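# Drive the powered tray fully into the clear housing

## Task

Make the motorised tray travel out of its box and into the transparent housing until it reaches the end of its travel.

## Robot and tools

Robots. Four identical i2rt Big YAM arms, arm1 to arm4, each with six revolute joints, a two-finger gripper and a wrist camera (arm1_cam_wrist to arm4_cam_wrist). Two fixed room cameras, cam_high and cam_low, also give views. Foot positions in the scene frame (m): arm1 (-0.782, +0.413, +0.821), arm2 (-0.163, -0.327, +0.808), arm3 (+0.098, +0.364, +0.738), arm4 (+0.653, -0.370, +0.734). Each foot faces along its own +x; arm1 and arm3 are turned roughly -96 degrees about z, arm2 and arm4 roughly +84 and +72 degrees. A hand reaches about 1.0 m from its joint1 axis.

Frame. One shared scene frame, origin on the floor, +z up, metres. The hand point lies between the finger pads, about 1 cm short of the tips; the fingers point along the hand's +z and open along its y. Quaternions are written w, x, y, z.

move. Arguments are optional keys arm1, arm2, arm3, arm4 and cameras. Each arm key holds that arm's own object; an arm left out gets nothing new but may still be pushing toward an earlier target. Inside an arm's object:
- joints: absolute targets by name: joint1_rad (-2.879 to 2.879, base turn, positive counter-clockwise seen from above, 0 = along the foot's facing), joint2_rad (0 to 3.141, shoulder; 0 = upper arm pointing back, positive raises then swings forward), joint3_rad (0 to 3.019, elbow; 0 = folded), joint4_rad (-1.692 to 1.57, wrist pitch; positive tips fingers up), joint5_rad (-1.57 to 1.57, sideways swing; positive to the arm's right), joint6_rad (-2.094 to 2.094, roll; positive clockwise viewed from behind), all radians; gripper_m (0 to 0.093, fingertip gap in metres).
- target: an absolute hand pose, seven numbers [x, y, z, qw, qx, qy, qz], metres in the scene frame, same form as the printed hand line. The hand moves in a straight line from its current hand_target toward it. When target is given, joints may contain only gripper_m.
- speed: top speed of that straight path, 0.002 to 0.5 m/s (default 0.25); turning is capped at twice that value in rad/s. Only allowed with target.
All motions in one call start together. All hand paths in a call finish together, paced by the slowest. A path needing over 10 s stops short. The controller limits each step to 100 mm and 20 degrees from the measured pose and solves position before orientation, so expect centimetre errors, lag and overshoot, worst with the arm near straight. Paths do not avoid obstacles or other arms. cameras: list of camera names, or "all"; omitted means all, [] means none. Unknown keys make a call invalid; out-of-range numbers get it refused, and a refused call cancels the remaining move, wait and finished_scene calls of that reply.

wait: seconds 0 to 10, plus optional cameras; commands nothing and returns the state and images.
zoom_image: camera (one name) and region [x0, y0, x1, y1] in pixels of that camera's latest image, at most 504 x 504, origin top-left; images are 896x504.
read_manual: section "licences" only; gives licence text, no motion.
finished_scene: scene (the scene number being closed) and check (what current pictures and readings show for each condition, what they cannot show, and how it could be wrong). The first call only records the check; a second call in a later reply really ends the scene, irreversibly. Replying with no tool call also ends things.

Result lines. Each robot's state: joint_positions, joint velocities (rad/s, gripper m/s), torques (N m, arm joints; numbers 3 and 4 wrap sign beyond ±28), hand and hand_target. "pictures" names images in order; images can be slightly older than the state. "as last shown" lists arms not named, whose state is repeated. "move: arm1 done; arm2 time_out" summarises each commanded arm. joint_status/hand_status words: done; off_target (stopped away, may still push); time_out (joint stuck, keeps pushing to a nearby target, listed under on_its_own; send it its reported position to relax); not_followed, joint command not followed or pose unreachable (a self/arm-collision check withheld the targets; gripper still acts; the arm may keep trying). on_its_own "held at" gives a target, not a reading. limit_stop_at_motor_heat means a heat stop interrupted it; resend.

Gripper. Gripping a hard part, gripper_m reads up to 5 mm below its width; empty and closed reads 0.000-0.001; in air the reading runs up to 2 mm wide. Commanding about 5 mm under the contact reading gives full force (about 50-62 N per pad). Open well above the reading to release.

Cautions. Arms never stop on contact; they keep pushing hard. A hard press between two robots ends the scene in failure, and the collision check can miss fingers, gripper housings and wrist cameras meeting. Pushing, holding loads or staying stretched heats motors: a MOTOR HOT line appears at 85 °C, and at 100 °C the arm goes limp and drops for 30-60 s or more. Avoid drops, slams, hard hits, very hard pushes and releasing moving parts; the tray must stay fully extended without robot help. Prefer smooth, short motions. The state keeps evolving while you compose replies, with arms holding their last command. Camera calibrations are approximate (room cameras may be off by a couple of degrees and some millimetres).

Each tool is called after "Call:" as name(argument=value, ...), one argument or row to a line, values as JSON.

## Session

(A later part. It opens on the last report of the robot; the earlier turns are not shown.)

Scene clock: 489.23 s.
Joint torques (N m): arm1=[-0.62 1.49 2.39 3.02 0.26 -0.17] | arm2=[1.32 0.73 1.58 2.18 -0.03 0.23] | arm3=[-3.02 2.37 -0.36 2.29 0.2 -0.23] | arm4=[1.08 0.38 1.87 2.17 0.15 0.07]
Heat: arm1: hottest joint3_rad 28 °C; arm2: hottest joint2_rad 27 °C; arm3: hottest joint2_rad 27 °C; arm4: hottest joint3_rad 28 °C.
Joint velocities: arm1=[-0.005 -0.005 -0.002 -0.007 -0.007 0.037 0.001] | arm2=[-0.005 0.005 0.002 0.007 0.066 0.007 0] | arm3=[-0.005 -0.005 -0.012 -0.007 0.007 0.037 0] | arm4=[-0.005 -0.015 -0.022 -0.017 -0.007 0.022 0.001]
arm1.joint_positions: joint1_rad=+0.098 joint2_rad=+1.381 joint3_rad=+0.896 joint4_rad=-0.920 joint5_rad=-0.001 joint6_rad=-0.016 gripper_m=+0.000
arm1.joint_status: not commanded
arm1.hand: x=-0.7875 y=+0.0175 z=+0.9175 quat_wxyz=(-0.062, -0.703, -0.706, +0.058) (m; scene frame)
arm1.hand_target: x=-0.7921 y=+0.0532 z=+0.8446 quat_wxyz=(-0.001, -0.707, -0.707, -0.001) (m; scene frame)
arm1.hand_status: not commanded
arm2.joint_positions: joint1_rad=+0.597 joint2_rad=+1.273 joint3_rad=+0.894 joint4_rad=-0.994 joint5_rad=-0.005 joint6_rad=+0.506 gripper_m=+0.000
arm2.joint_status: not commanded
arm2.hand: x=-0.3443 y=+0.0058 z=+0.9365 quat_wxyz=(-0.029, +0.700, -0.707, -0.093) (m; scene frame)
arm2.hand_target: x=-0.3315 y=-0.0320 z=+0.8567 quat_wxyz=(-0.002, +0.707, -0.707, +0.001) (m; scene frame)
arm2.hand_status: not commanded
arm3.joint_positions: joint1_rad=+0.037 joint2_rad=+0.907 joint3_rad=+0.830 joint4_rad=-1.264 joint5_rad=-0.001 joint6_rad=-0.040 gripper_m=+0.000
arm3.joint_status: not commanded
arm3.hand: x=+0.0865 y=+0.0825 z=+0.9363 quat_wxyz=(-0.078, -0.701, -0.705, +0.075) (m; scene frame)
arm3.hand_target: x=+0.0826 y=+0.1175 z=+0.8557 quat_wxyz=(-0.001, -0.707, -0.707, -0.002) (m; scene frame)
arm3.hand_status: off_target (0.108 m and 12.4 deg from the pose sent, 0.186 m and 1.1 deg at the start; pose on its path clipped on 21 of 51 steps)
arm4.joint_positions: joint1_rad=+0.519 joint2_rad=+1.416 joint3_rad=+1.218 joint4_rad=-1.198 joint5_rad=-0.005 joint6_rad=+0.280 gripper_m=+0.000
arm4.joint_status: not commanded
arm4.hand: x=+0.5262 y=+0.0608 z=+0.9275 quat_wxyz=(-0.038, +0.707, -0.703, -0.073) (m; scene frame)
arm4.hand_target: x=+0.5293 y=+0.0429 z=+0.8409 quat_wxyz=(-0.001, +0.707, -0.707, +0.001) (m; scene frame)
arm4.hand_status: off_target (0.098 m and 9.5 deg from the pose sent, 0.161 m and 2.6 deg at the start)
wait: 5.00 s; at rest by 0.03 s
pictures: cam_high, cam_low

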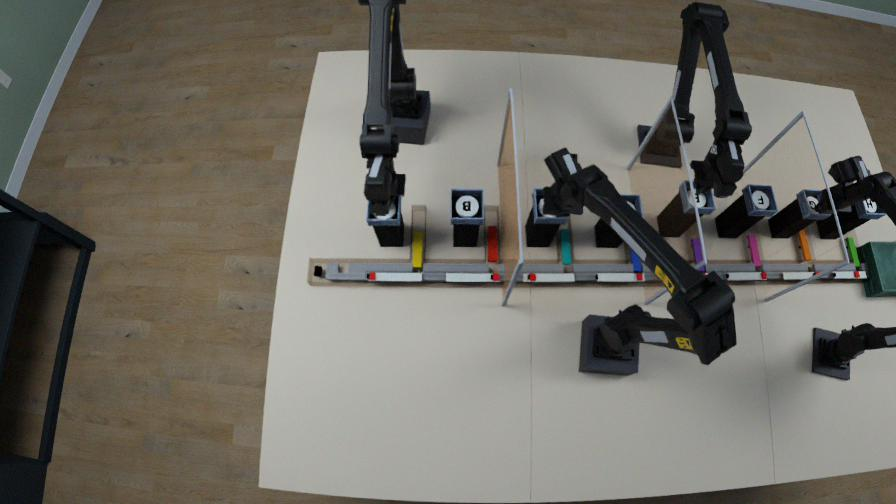

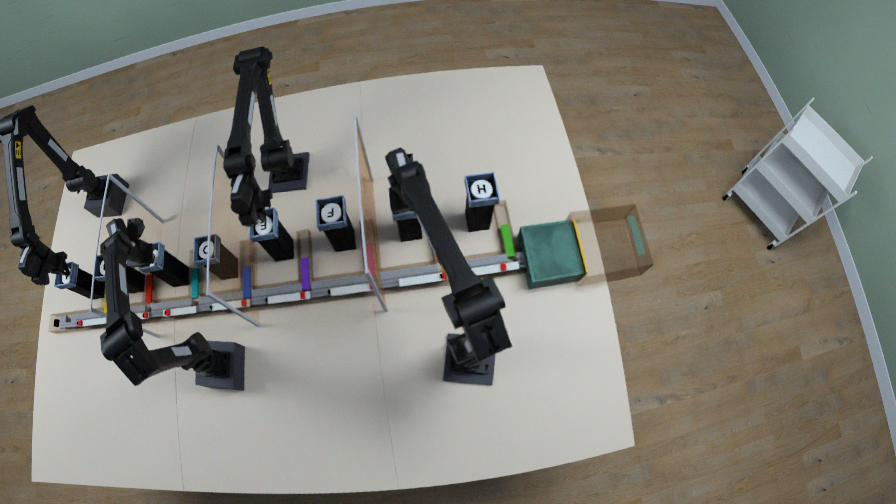

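Call:
wait(
  seconds=4,
  cameras=["cam_high"],
)

Call:
zoom_image(
  camera="cam_high",
  region=[400, 200, 500, 290],
)

Call:
zoom_image(
  camera="cam_high",
  region=[720, 210, 896, 290],
)

Scene clock: 493.53 s.
Joint torques (N m): arm1=[-0.73 1.38 2.4 3 0.27 -0.18] | arm2=[1.32 0.73 1.57 2.14 -0.06 0.17] | arm3=[-3.14 2.49 -0.35 2.29 0.21 -0.23] | arm4=[1.08 0.38 1.85 2.15 0.15 0.06]
Heat: arm1: hottest joint3_rad 28 °C; arm2: hottest joint2_rad 27 °C; arm3: hottest joint2_rad 28 °C; arm4: hottest joint3_rad 28 °C.
Joint velocities: arm1=[-0.005 -0.015 -0.002 -0.012 -0.051 0.022 0] | arm2=[0.015 -0.015 -0.007 -0.017 0.007 -0.066 0] | arm3=[-0.005 -0.005 -0.002 0.012 0.051 0.022 -0.001] | arm4=[-0.005 -0.024 -0.002 0.007 0.007 -0.051 0]
arm1.joint_positions: joint1_rad=+0.098 joint2_rad=+1.381 joint3_rad=+0.896 joint4_rad=-0.920 joint5_rad=-0.001 joint6_rad=-0.016 gripper_m=+0.000
arm1.joint_status: not commanded
arm1.hand: x=-0.7875 y=+0.0175 z=+0.9175 quat_wxyz=(-0.062, -0.703, -0.706, +0.058) (m; scene frame)
arm1.hand_target: x=-0.7921 y=+0.0532 z=+0.8446 quat_wxyz=(-0.001, -0.707, -0.707, -0.001) (m; scene frame)
arm1.hand_status: not commanded
arm2.joint_positions: joint1_rad=+0.597 joint2_rad=+1.273 joint3_rad=+0.894 joint4_rad=-0.994 joint5_rad=-0.005 joint6_rad=+0.506 gripper_m=+0.000
arm2.joint_status: not commanded
arm2.hand: x=-0.3443 y=+0.0058 z=+0.9365 quat_wxyz=(-0.029, +0.700, -0.707, -0.093) (m; scene frame)
arm2.hand_target: x=-0.3315 y=-0.0320 z=+0.8567 quat_wxyz=(-0.002, +0.707, -0.707, +0.001) (m; scene frame)
arm2.hand_status: not commanded
arm3.joint_positions: joint1_rad=+0.037 joint2_rad=+0.907 joint3_rad=+0.830 joint4_rad=-1.264 joint5_rad=-0.001 joint6_rad=-0.040 gripper_m=+0.000
arm3.joint_status: not commanded
arm3.hand: x=+0.0865 y=+0.0825 z=+0.9363 quat_wxyz=(-0.078, -0.701, -0.705, +0.075) (m; scene frame)
arm3.hand_target: x=+0.0826 y=+0.1175 z=+0.8557 quat_wxyz=(-0.001, -0.707, -0.707, -0.002) (m; scene frame)
arm3.hand_status: off_target (0.108 m and 12.4 deg from the pose sent, 0.186 m and 1.1 deg at the start; pose on its path clipped on 21 of 51 steps)
arm4.joint_positions: joint1_rad=+0.519 joint2_rad=+1.416 joint3_rad=+1.218 joint4_rad=-1.198 joint5_rad=-0.005 joint6_rad=+0.280 gripper_m=+0.000
arm4.joint_status: not commanded
arm4.hand: x=+0.5262 y=+0.0608 z=+0.9275 quat_wxyz=(-0.038, +0.707, -0.703, -0.073) (m; scene frame)
arm4.hand_target: x=+0.5293 y=+0.0429 z=+0.8409 quat_wxyz=(-0.001, +0.707, -0.707, +0.001) (m; scene frame)
arm4.hand_status: off_target (0.098 m and 9.5 deg from the pose sent, 0.161 m and 2.6 deg at the start)
wait: 4.00 s; at rest from the start
pictures: cam_high

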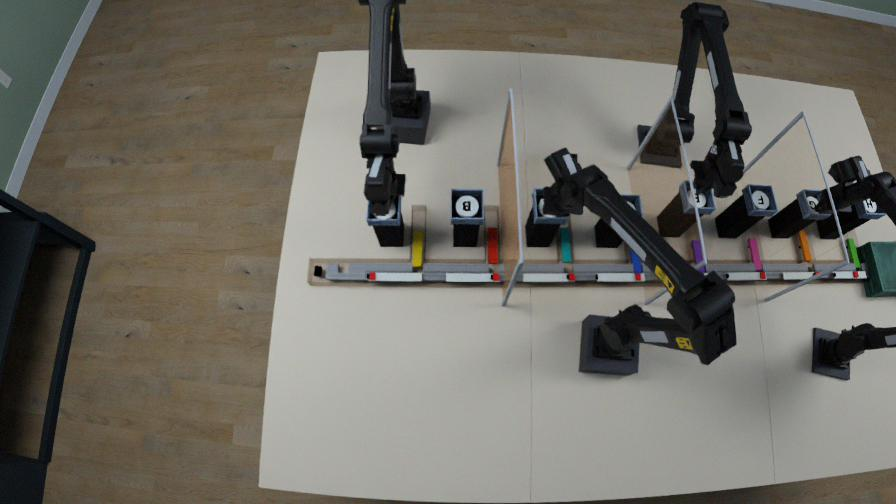

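Scaled by 5.040 from the camera's 896x504 image, which has a finer 1280x720 frame.

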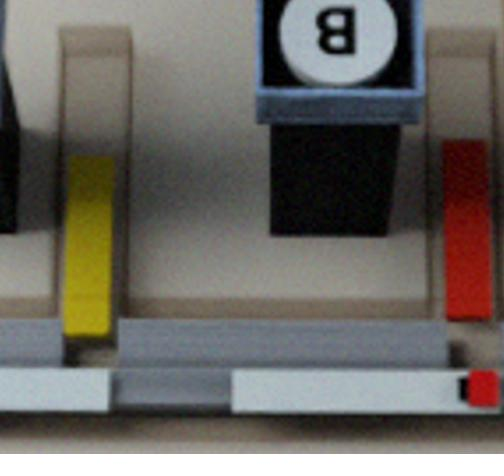

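Scaled by 2.864 from the camera's 896x504 image, which has a finer 1280x720 frame.

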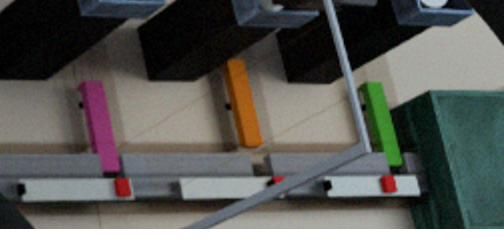

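Call:
move(
  arm4={"target": [0.526, 0.095, 1.010, 0, 0.7071, -0.7071, 0], "speed": 0.3},
  cameras=["cam_high"],
)

Call:
zoom_image(
  camera="cam_high",
  region=[720, 170, 896, 290],
)

Scene clock: 495.63 s.
Joint torques (N m): arm1=[-0.56 1.44 2.44 3.04 0.28 -0.18] | arm2=[0.85 0.56 1.51 2.22 -0.05 0.21] | arm3=[-3.08 2.49 -0.38 2.26 0.19 -0.24] | arm4=[-0.03 -12.22 15.94 -0.51 0.04 -0.17]
Heat: arm1: hottest joint3_rad 28 °C; arm2: hottest joint2_rad 27 °C; arm3: hottest joint2_rad 28 °C; arm4: hottest joint3_rad 28 °C.
move: arm4 off_target
Joint velocities: arm1=[-0.015 0.015 0.002 0.007 0.022 -0.007 -0.001] | arm2=[-0.005 0.005 -0.002 0.012 0.022 -0.081 0] | arm3=[0.005 -0.005 -0.012 -0.002 -0.022 0.037 0] | arm4=[-0.005 -0.015 0.002 -0.002 -0.066 0.022 0]
arm1, arm2: as last shown
arm3.joint_positions: joint1_rad=+0.037 joint2_rad=+0.907 joint3_rad=+0.830 joint4_rad=-1.264 joint5_rad=-0.001 joint6_rad=-0.040 gripper_m=+0.000
arm3.joint_status: not commanded
arm3.hand: x=+0.0865 y=+0.0825 z=+0.9363 quat_wxyz=(-0.078, -0.701, -0.705, +0.075) (m; scene frame)
arm3.hand_target: x=+0.0826 y=+0.1175 z=+0.8557 quat_wxyz=(-0.001, -0.707, -0.707, -0.002) (m; scene frame)
arm3.hand_status: not commanded
arm4.joint_positions: joint1_rad=+0.509 joint2_rad=+1.573 joint3_rad=+1.561 joint4_rad=-1.596 joint5_rad=-0.002 joint6_rad=+0.278 gripper_m=+0.000
arm4.joint_status: not commanded
arm4.hand: x=+0.5264 y=+0.0775 z=+0.9884 quat_wxyz=(+0.012, +0.706, -0.708, +0.020) (m; scene frame)
arm4.hand_target: x=+0.5261 y=+0.0940 z=+1.0090 quat_wxyz=(-0.001, +0.708, -0.707, +0.000) (m; scene frame)
arm4.hand_status: off_target (0.028 m and 2.7 deg from the pose sent, 0.089 m and 9.5 deg at the start)
pictures: cam_high

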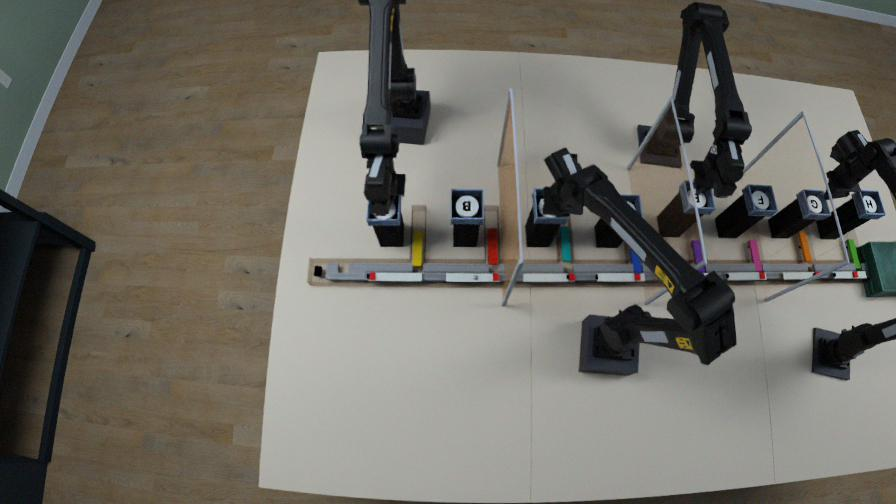

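Scaled by 2.864 from the camera's 896x504 image, which has a finer 1280x720 frame.

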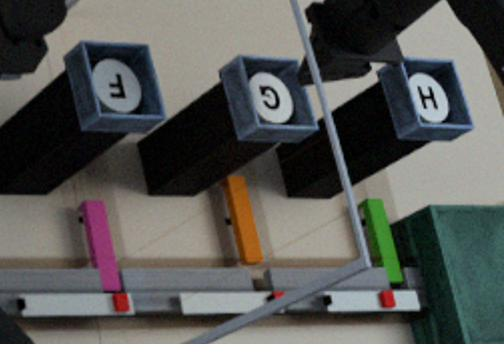

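Call:
move(
  arm4={"target": [0.525, 0.056, 0.830, 0, 0.7071, -0.7071, 0], "speed": 0.2},
  cameras=["cam_high"],
)

Call:
zoom_image(
  camera="cam_high",
  region=[720, 170, 896, 290],
)

Scene clock: 497.33 s.
Joint torques (N m): arm1=[-0.62 1.44 2.43 3.06 0.28 -0.18] | arm2=[1.08 0.79 1.54 2.17 -0.07 0.21] | arm3=[-3.14 2.49 -0.35 2.29 0.2 -0.23] | arm4=[1.26 -0.97 1.4 0.9 0.02 0.07]
Heat: arm1: hottest joint3_rad 28 °C; arm2: hottest joint2_rad 27 °C; arm3: hottest joint2_rad 28 °C; arm4: hottest joint3_rad 28 °C.
move: arm4 off_target
Joint velocities: arm1=[-0.024 -0.005 -0.007 0.012 -0.066 0.022 -0.001] | arm2=[-0.005 0.005 -0.012 -0.017 0.022 0.022 0] | arm3=[0.015 0.005 0.007 -0.012 -0.095 0.051 -0.001] | arm4=[-0.005 -0.015 0.012 0.007 -0.037 -0.11 -0.002]
arm1, arm2, arm3: as last shown
arm4.joint_positions: joint1_rad=+0.514 joint2_rad=+1.432 joint3_rad=+1.232 joint4_rad=-1.167 joint5_rad=+0.000 joint6_rad=+0.279 gripper_m=+0.000
arm4.joint_status: not commanded
arm4.hand: x=+0.5255 y=+0.0742 z=+0.9279 quat_wxyz=(-0.047, +0.704, -0.703, -0.085) (m; scene frame)
arm4.hand_target: x=+0.5290 y=+0.0453 z=+0.8419 quat_wxyz=(-0.001, +0.707, -0.707, +0.000) (m; scene frame)
arm4.hand_status: off_target (0.100 m and 11.2 deg from the pose sent, 0.160 m and 2.7 deg at the start; pose on its path clipped on 1 of 48 steps)
pictures: cam_high

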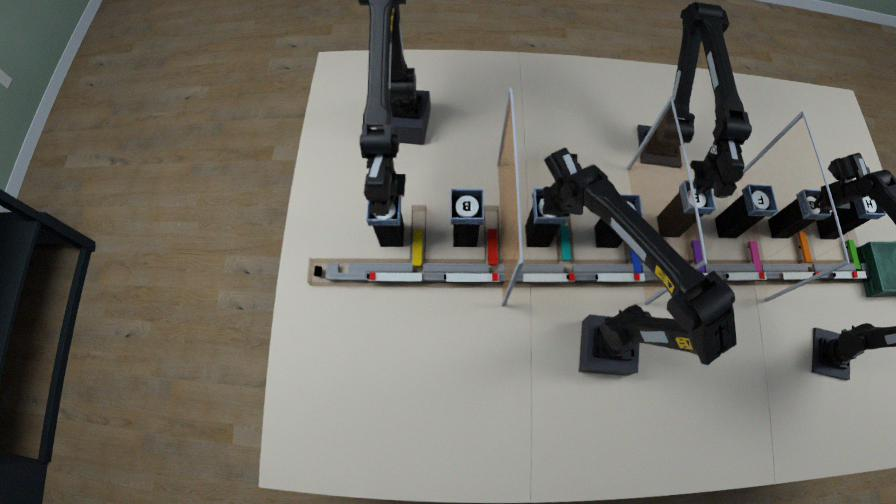

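Scaled by 2.864 from the camera's 896x504 image, which has a finer 1280x720 frame.

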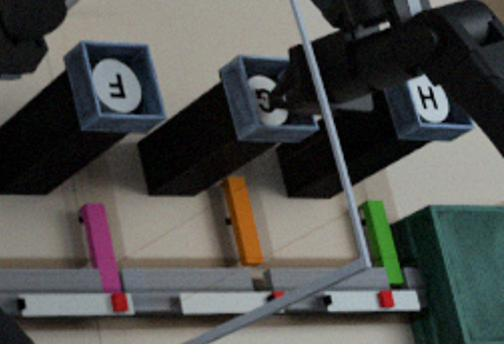

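Call:
wait(
  seconds=4,
  cameras=["cam_high"],
)

Call:
zoom_image(
  camera="cam_high",
  region=[720, 210, 896, 290],
)

Call:
zoom_image(
  camera="cam_high",
  region=[400, 200, 500, 290],
)

Scene clock: 501.50 s.
Joint torques (N m): arm1=[-0.62 1.49 2.45 3 0.27 -0.17] | arm2=[1.03 0.91 1.55 2.15 -0.03 0.21] | arm3=[-3.02 2.49 -0.35 2.28 0.2 -0.24] | arm4=[1.32 -0.91 1.4 0.92 0.02 0.07]
Heat: arm1: hottest joint3_rad 28 °C; arm2: hottest joint2_rad 27 °C; arm3: hottest joint2_rad 28 °C; arm4: hottest joint3_rad 28 °C.
Joint velocities: arm1=[-0.005 -0.015 0.007 0.007 -0.037 -0.007 0] | arm2=[-0.005 -0.015 0.012 -0.012 0.066 0.051 0] | arm3=[-0.015 -0.015 0.002 -0.002 0.022 -0.007 0] | arm4=[0.005 0.015 -0.002 0.012 -0.037 -0.022 0]
arm1.joint_positions: joint1_rad=+0.098 joint2_rad=+1.381 joint3_rad=+0.896 joint4_rad=-0.920 joint5_rad=-0.001 joint6_rad=-0.016 gripper_m=+0.000
arm1.joint_status: not commanded
arm1.hand: x=-0.7875 y=+0.0175 z=+0.9175 quat_wxyz=(-0.062, -0.703, -0.706, +0.058) (m; scene frame)
arm1.hand_target: x=-0.7921 y=+0.0532 z=+0.8446 quat_wxyz=(-0.001, -0.707, -0.707, -0.001) (m; scene frame)
arm1.hand_status: not commanded
arm2.joint_positions: joint1_rad=+0.597 joint2_rad=+1.273 joint3_rad=+0.894 joint4_rad=-0.994 joint5_rad=-0.005 joint6_rad=+0.506 gripper_m=+0.000
arm2.joint_status: not commanded
arm2.hand: x=-0.3443 y=+0.0058 z=+0.9365 quat_wxyz=(-0.029, +0.700, -0.707, -0.093) (m; scene frame)
arm2.hand_target: x=-0.3315 y=-0.0320 z=+0.8567 quat_wxyz=(-0.002, +0.707, -0.707, +0.001) (m; scene frame)
arm2.hand_status: not commanded
arm3.joint_positions: joint1_rad=+0.037 joint2_rad=+0.907 joint3_rad=+0.830 joint4_rad=-1.264 joint5_rad=-0.001 joint6_rad=-0.040 gripper_m=+0.000
arm3.joint_status: not commanded
arm3.hand: x=+0.0865 y=+0.0825 z=+0.9363 quat_wxyz=(-0.078, -0.701, -0.705, +0.075) (m; scene frame)
arm3.hand_target: x=+0.0826 y=+0.1175 z=+0.8557 quat_wxyz=(-0.001, -0.707, -0.707, -0.002) (m; scene frame)
arm3.hand_status: not commanded
arm4.joint_positions: joint1_rad=+0.514 joint2_rad=+1.432 joint3_rad=+1.232 joint4_rad=-1.166 joint5_rad=+0.000 joint6_rad=+0.279 gripper_m=+0.000
arm4.joint_status: not commanded
arm4.hand: x=+0.5254 y=+0.0743 z=+0.9279 quat_wxyz=(-0.047, +0.704, -0.703, -0.085) (m; scene frame)
arm4.hand_target: x=+0.5291 y=+0.0454 z=+0.8418 quat_wxyz=(-0.001, +0.707, -0.707, +0.000) (m; scene frame)
arm4.hand_status: off_target (0.100 m and 11.2 deg from the pose sent, 0.160 m and 2.7 deg at the start; pose on its path clipped on 1 of 48 steps)
wait: 4.00 s; at rest by 0.10 s
pictures: cam_high

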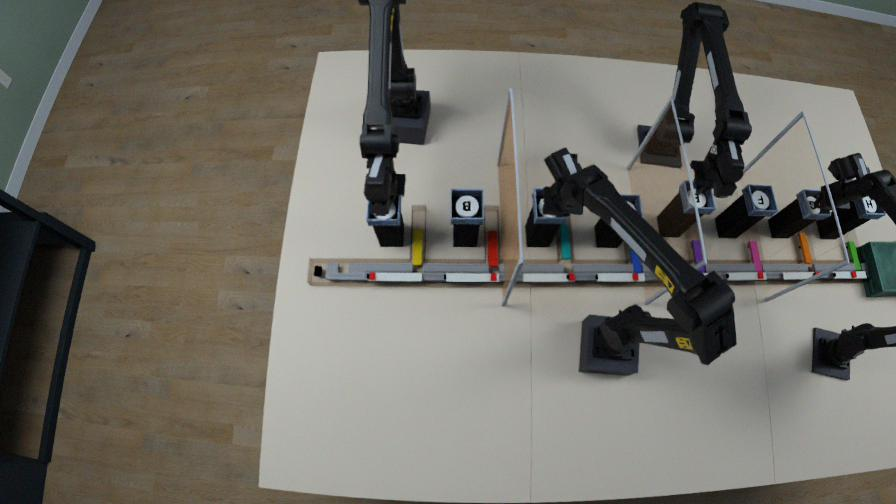

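Scaled by 2.864 from the camera's 896x504 image, which has a finer 1280x720 frame.

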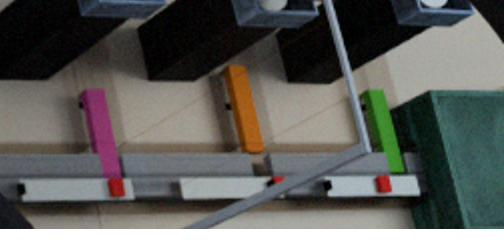

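Scaled by 5.040 from the camera's 896x504 image, which has a finer 1280x720 frame.

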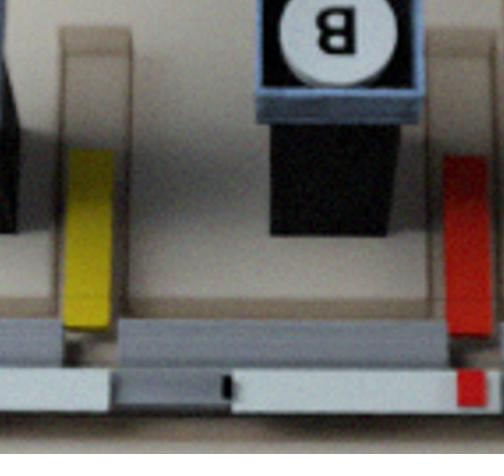

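Call:
wait(
  seconds=4,
  cameras=["cam_high"],
)

Call:
zoom_image(
  camera="cam_high",
  region=[720, 210, 896, 290],
)

Call:
zoom_image(
  camera="cam_high",
  region=[400, 200, 500, 290],
)

Scene clock: 505.67 s.
Joint torques (N m): arm1=[-0.62 1.49 2.4 3.07 0.26 -0.18] | arm2=[1.03 0.67 1.51 2.19 -0.03 0.19] | arm3=[-3.08 2.61 -0.34 2.29 0.19 -0.24] | arm4=[1.32 -0.91 1.4 0.92 0.03 0.07]
Heat: arm1: hottest joint3_rad 27 °C; arm2: hottest joint2_rad 27 °C; arm3: hottest joint2_rad 28 °C; arm4: hottest joint3_rad 28 °C.
Joint velocities: arm1=[0.005 -0.024 -0.002 -0.012 -0.066 0.051 0] | arm2=[-0.005 0.015 0.007 -0.007 -0.081 -0.007 0] | arm3=[0.005 -0.005 -0.007 -0.012 0.066 0.037 0] | arm4=[-0.005 -0.015 -0.002 -0.002 -0.022 -0.007 0]
arm1.joint_positions: joint1_rad=+0.098 joint2_rad=+1.381 joint3_rad=+0.896 joint4_rad=-0.920 joint5_rad=-0.001 joint6_rad=-0.016 gripper_m=+0.000
arm1.joint_status: not commanded
arm1.hand: x=-0.7875 y=+0.0175 z=+0.9175 quat_wxyz=(-0.062, -0.703, -0.706, +0.058) (m; scene frame)
arm1.hand_target: x=-0.7921 y=+0.0532 z=+0.8446 quat_wxyz=(-0.001, -0.707, -0.707, -0.001) (m; scene frame)
arm1.hand_status: not commanded
arm2.joint_positions: joint1_rad=+0.597 joint2_rad=+1.273 joint3_rad=+0.894 joint4_rad=-0.994 joint5_rad=-0.005 joint6_rad=+0.506 gripper_m=+0.000
arm2.joint_status: not commanded
arm2.hand: x=-0.3443 y=+0.0058 z=+0.9365 quat_wxyz=(-0.029, +0.700, -0.707, -0.093) (m; scene frame)
arm2.hand_target: x=-0.3315 y=-0.0320 z=+0.8567 quat_wxyz=(-0.002, +0.707, -0.707, +0.001) (m; scene frame)
arm2.hand_status: not commanded
arm3.joint_positions: joint1_rad=+0.037 joint2_rad=+0.907 joint3_rad=+0.830 joint4_rad=-1.264 joint5_rad=-0.001 joint6_rad=-0.040 gripper_m=+0.000
arm3.joint_status: not commanded
arm3.hand: x=+0.0865 y=+0.0825 z=+0.9363 quat_wxyz=(-0.078, -0.701, -0.705, +0.075) (m; scene frame)
arm3.hand_target: x=+0.0826 y=+0.1175 z=+0.8557 quat_wxyz=(-0.001, -0.707, -0.707, -0.002) (m; scene frame)
arm3.hand_status: not commanded
arm4.joint_positions: joint1_rad=+0.514 joint2_rad=+1.432 joint3_rad=+1.232 joint4_rad=-1.166 joint5_rad=+0.000 joint6_rad=+0.279 gripper_m=+0.000
arm4.joint_status: not commanded
arm4.hand: x=+0.5253 y=+0.0742 z=+0.9279 quat_wxyz=(-0.047, +0.704, -0.703, -0.085) (m; scene frame)
arm4.hand_target: x=+0.5290 y=+0.0454 z=+0.8418 quat_wxyz=(-0.001, +0.707, -0.707, +0.000) (m; scene frame)
arm4.hand_status: off_target (0.100 m and 11.2 deg from the pose sent, 0.160 m and 2.7 deg at the start; pose on its path clipped on 1 of 48 steps)
wait: 4.00 s; at rest by 0.10 s
pictures: cam_high

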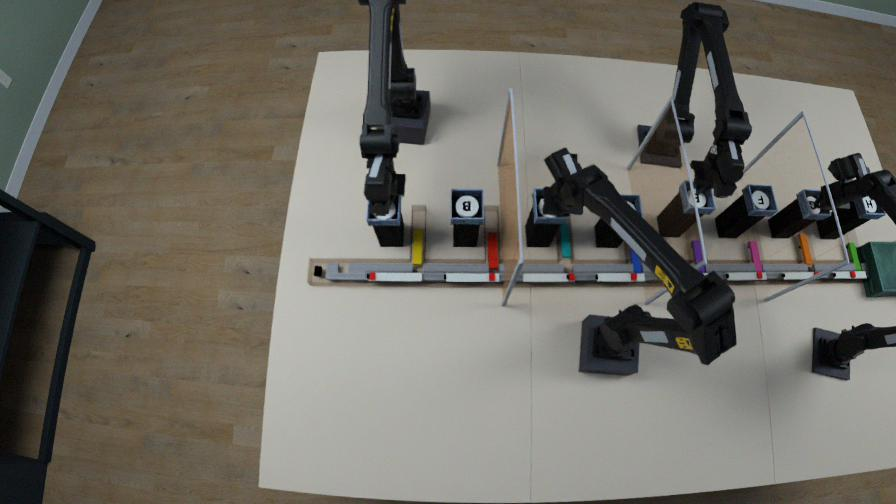

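Scaled by 2.864 from the camera's 896x504 image, which has a finer 1280x720 frame.

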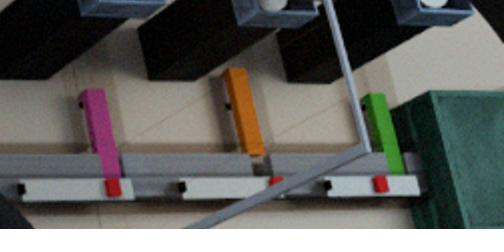

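Scaled by 5.040 from the camera's 896x504 image, which has a finer 1280x720 frame.

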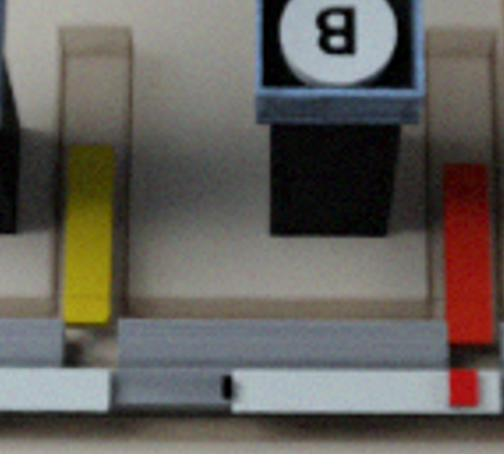

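Call:
wait(
  seconds=5,
  cameras=["cam_high"],
)

Call:
zoom_image(
  camera="cam_high",
  region=[360, 190, 600, 300],
)

Scene clock: 511.00 s.
Joint torques (N m): arm1=[-0.73 1.49 2.41 3.03 0.27 -0.17] | arm2=[0.85 0.56 1.62 2.24 -0.06 0.19] | arm3=[-3.08 2.55 -0.36 2.29 0.2 -0.23] | arm4=[1.32 -0.97 1.4 0.91 0.02 0.07]
Heat: arm1: hottest joint3_rad 27 °C; arm2: hottest joint2_rad 27 °C; arm3: hottest joint2_rad 28 °C; arm4: hottest joint3_rad 28 °C.
Joint velocities: arm1=[0.005 -0.005 0.002 0.002 -0.051 -0.066 0] | arm2=[-0.005 -0.015 -0.007 0.002 0.007 -0.051 0.001] | arm3=[0.005 -0.005 -0.012 -0.007 -0.081 -0.037 0.001] | arm4=[0.005 -0.005 -0.017 0.002 -0.051 -0.081 0.001]
arm1.joint_positions: joint1_rad=+0.098 joint2_rad=+1.381 joint3_rad=+0.896 joint4_rad=-0.920 joint5_rad=-0.001 joint6_rad=-0.016 gripper_m=+0.000
arm1.joint_status: not commanded
arm1.hand: x=-0.7875 y=+0.0175 z=+0.9175 quat_wxyz=(-0.062, -0.703, -0.706, +0.058) (m; scene frame)
arm1.hand_target: x=-0.7921 y=+0.0532 z=+0.8446 quat_wxyz=(-0.001, -0.707, -0.707, -0.001) (m; scene frame)
arm1.hand_status: not commanded
arm2.joint_positions: joint1_rad=+0.597 joint2_rad=+1.273 joint3_rad=+0.894 joint4_rad=-0.994 joint5_rad=-0.005 joint6_rad=+0.506 gripper_m=+0.000
arm2.joint_status: not commanded
arm2.hand: x=-0.3443 y=+0.0058 z=+0.9365 quat_wxyz=(-0.029, +0.700, -0.707, -0.093) (m; scene frame)
arm2.hand_target: x=-0.3315 y=-0.0320 z=+0.8567 quat_wxyz=(-0.002, +0.707, -0.707, +0.001) (m; scene frame)
arm2.hand_status: not commanded
arm3.joint_positions: joint1_rad=+0.037 joint2_rad=+0.907 joint3_rad=+0.830 joint4_rad=-1.264 joint5_rad=-0.001 joint6_rad=-0.040 gripper_m=+0.000
arm3.joint_status: not commanded
arm3.hand: x=+0.0865 y=+0.0825 z=+0.9363 quat_wxyz=(-0.078, -0.701, -0.705, +0.075) (m; scene frame)
arm3.hand_target: x=+0.0826 y=+0.1175 z=+0.8557 quat_wxyz=(-0.001, -0.707, -0.707, -0.002) (m; scene frame)
arm3.hand_status: not commanded
arm4.joint_positions: joint1_rad=+0.514 joint2_rad=+1.432 joint3_rad=+1.232 joint4_rad=-1.166 joint5_rad=+0.000 joint6_rad=+0.279 gripper_m=+0.000
arm4.joint_status: not commanded
arm4.hand: x=+0.5253 y=+0.0742 z=+0.9279 quat_wxyz=(-0.047, +0.704, -0.703, -0.085) (m; scene frame)
arm4.hand_target: x=+0.5290 y=+0.0454 z=+0.8418 quat_wxyz=(-0.001, +0.707, -0.707, +0.000) (m; scene frame)
arm4.hand_status: off_target (0.100 m and 11.2 deg from the pose sent, 0.160 m and 2.7 deg at the start; pose on its path clipped on 1 of 48 steps)
wait: 5.00 s; at rest from the start
pictures: cam_high

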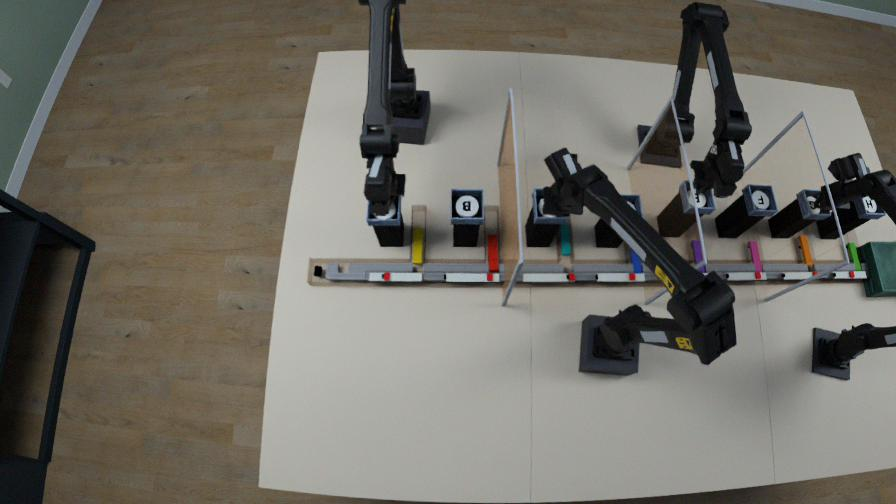

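Scaled by 2.100 from the camera's 896x504 image, which has a finer 1280x720 frame.

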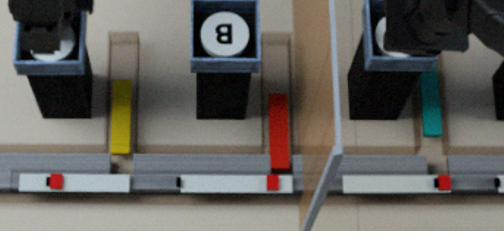

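Call:
wait(
  seconds=10,
  cameras=[],
)

Call:
wait(
  seconds=10,
  cameras=["cam_high"],
)

Call:
zoom_image(
  camera="cam_high",
  region=[360, 190, 600, 300],
)

Scene clock: 521.13 s.
Joint torques (N m): arm1=[-0.56 1.44 2.41 3.04 0.27 -0.18] | arm2=[0.97 0.79 1.57 2.15 -0.04 0.2] | arm3=[-3.08 2.43 -0.35 2.26 0.19 -0.24] | arm4=[1.32 -0.91 1.42 0.91 0.02 0.07]
Heat: arm1: hottest joint3_rad 27 °C; arm2: hottest joint2_rad 27 °C; arm3: hottest joint2_rad 28 °C; arm4: hottest joint3_rad 28 °C.
Joint velocities: arm1=[-0.024 0.005 -0.017 0.002 0.037 -0.007 0] | arm2=[-0.015 -0.005 -0.017 -0.012 0.022 -0.051 0.001] | arm3=[0.005 -0.015 0.007 0.017 -0.007 -0.095 0] | arm4=[-0.015 0.005 0.007 0.012 -0.066 0.022 -0.001]
arm1.joint_positions: joint1_rad=+0.098 joint2_rad=+1.381 joint3_rad=+0.896 joint4_rad=-0.920 joint5_rad=-0.001 joint6_rad=-0.016 gripper_m=+0.000
arm1.joint_status: not commanded
arm1.hand: x=-0.7875 y=+0.0175 z=+0.9175 quat_wxyz=(-0.062, -0.703, -0.706, +0.058) (m; scene frame)
arm1.hand_target: x=-0.7921 y=+0.0532 z=+0.8446 quat_wxyz=(-0.001, -0.707, -0.707, -0.001) (m; scene frame)
arm1.hand_status: not commanded
arm2.joint_positions: joint1_rad=+0.597 joint2_rad=+1.273 joint3_rad=+0.894 joint4_rad=-0.994 joint5_rad=-0.005 joint6_rad=+0.506 gripper_m=+0.000
arm2.joint_status: not commanded
arm2.hand: x=-0.3443 y=+0.0058 z=+0.9365 quat_wxyz=(-0.029, +0.700, -0.707, -0.093) (m; scene frame)
arm2.hand_target: x=-0.3315 y=-0.0320 z=+0.8567 quat_wxyz=(-0.002, +0.707, -0.707, +0.001) (m; scene frame)
arm2.hand_status: not commanded
arm3.joint_positions: joint1_rad=+0.037 joint2_rad=+0.907 joint3_rad=+0.830 joint4_rad=-1.264 joint5_rad=-0.001 joint6_rad=-0.040 gripper_m=+0.000
arm3.joint_status: not commanded
arm3.hand: x=+0.0865 y=+0.0825 z=+0.9363 quat_wxyz=(-0.078, -0.701, -0.705, +0.075) (m; scene frame)
arm3.hand_target: x=+0.0826 y=+0.1175 z=+0.8557 quat_wxyz=(-0.001, -0.707, -0.707, -0.002) (m; scene frame)
arm3.hand_status: not commanded
arm4.joint_positions: joint1_rad=+0.514 joint2_rad=+1.432 joint3_rad=+1.232 joint4_rad=-1.166 joint5_rad=+0.000 joint6_rad=+0.279 gripper_m=+0.000
arm4.joint_status: not commanded
arm4.hand: x=+0.5253 y=+0.0742 z=+0.9279 quat_wxyz=(-0.047, +0.704, -0.703, -0.085) (m; scene frame)
arm4.hand_target: x=+0.5290 y=+0.0454 z=+0.8418 quat_wxyz=(-0.001, +0.707, -0.707, +0.000) (m; scene frame)
arm4.hand_status: off_target (0.100 m and 11.2 deg from the pose sent, 0.160 m and 2.7 deg at the start; pose on its path clipped on 1 of 48 steps)
wait: 10.00 s; at rest by 0.13 s
pictures: none
No camera images: "cameras" was empty.

Scene clock: 531.13 s.
Joint torques (N m): arm1=[-0.56 1.44 2.41 3.03 0.28 -0.18] | arm2=[0.67 0.97 1.52 2.24 -0.04 0.19] | arm3=[-3.02 2.61 -0.35 2.28 0.18 -0.23] | arm4=[1.32 -0.97 1.42 0.91 0.02 0.07]
Heat: arm1: hottest joint3_rad 27 °C; arm2: hottest joint2_rad 27 °C; arm3: hottest joint2_rad 28 °C; arm4: hottest joint2_rad 27 °C.
Joint velocities: arm1=[-0.005 -0.005 0.007 0.012 0.007 -0.007 0.001] | arm2=[-0.005 -0.024 -0.002 0.007 -0.095 -0.066 -0.002] | arm3=[-0.005 -0.005 0.002 -0.007 -0.066 -0.037 0.001] | arm4=[-0.015 -0.005 -0.002 -0.002 -0.139 0.007 0]
arm1.joint_positions: joint1_rad=+0.098 joint2_rad=+1.381 joint3_rad=+0.896 joint4_rad=-0.920 joint5_rad=-0.001 joint6_rad=-0.016 gripper_m=+0.000
arm1.joint_status: not commanded
arm1.hand: x=-0.7875 y=+0.0175 z=+0.9175 quat_wxyz=(-0.062, -0.703, -0.706, +0.058) (m; scene frame)
arm1.hand_target: x=-0.7921 y=+0.0532 z=+0.8446 quat_wxyz=(-0.001, -0.707, -0.707, -0.001) (m; scene frame)
arm1.hand_status: not commanded
arm2.joint_positions: joint1_rad=+0.597 joint2_rad=+1.273 joint3_rad=+0.894 joint4_rad=-0.994 joint5_rad=-0.005 joint6_rad=+0.506 gripper_m=+0.000
arm2.joint_status: not commanded
arm2.hand: x=-0.3443 y=+0.0058 z=+0.9365 quat_wxyz=(-0.029, +0.700, -0.707, -0.093) (m; scene frame)
arm2.hand_target: x=-0.3315 y=-0.0320 z=+0.8567 quat_wxyz=(-0.002, +0.707, -0.707, +0.001) (m; scene frame)
arm2.hand_status: not commanded
arm3.joint_positions: joint1_rad=+0.037 joint2_rad=+0.907 joint3_rad=+0.830 joint4_rad=-1.264 joint5_rad=-0.001 joint6_rad=-0.040 gripper_m=+0.000
arm3.joint_status: not commanded
arm3.hand: x=+0.0865 y=+0.0825 z=+0.9363 quat_wxyz=(-0.078, -0.701, -0.705, +0.075) (m; scene frame)
arm3.hand_target: x=+0.0826 y=+0.1175 z=+0.8557 quat_wxyz=(-0.001, -0.707, -0.707, -0.002) (m; scene frame)
arm3.hand_status: not commanded
arm4.joint_positions: joint1_rad=+0.514 joint2_rad=+1.432 joint3_rad=+1.232 joint4_rad=-1.166 joint5_rad=+0.000 joint6_rad=+0.279 gripper_m=+0.000
arm4.joint_status: not commanded
arm4.hand: x=+0.5253 y=+0.0742 z=+0.9279 quat_wxyz=(-0.047, +0.704, -0.703, -0.085) (m; scene frame)
arm4.hand_target: x=+0.5290 y=+0.0454 z=+0.8418 quat_wxyz=(-0.001, +0.707, -0.707, +0.000) (m; scene frame)
arm4.hand_status: off_target (0.100 m and 11.2 deg from the pose sent, 0.160 m and 2.7 deg at the start; pose on its path clipped on 1 of 48 steps)
wait: 10.00 s; at rest by 0.27 s
pictures: cam_high

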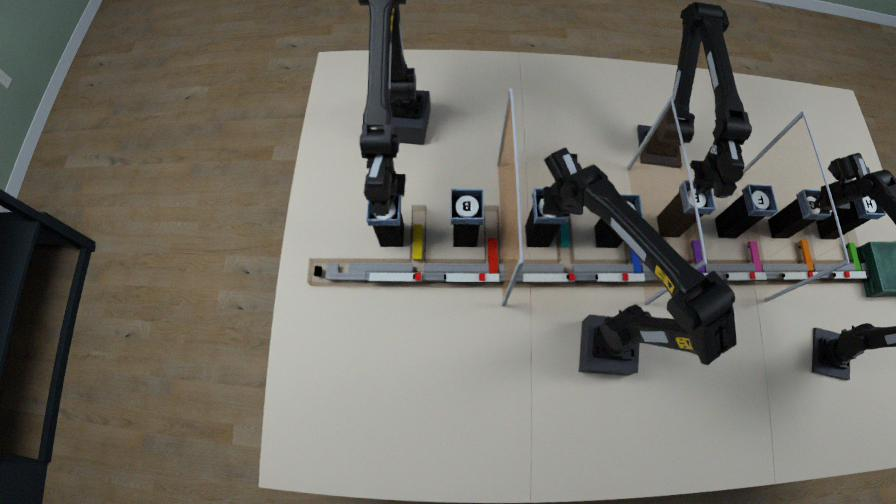

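Scaled by 2.100 from the camera's 896x504 image, which has a finer 1280x720 frame.

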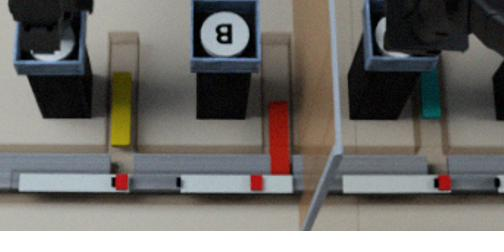

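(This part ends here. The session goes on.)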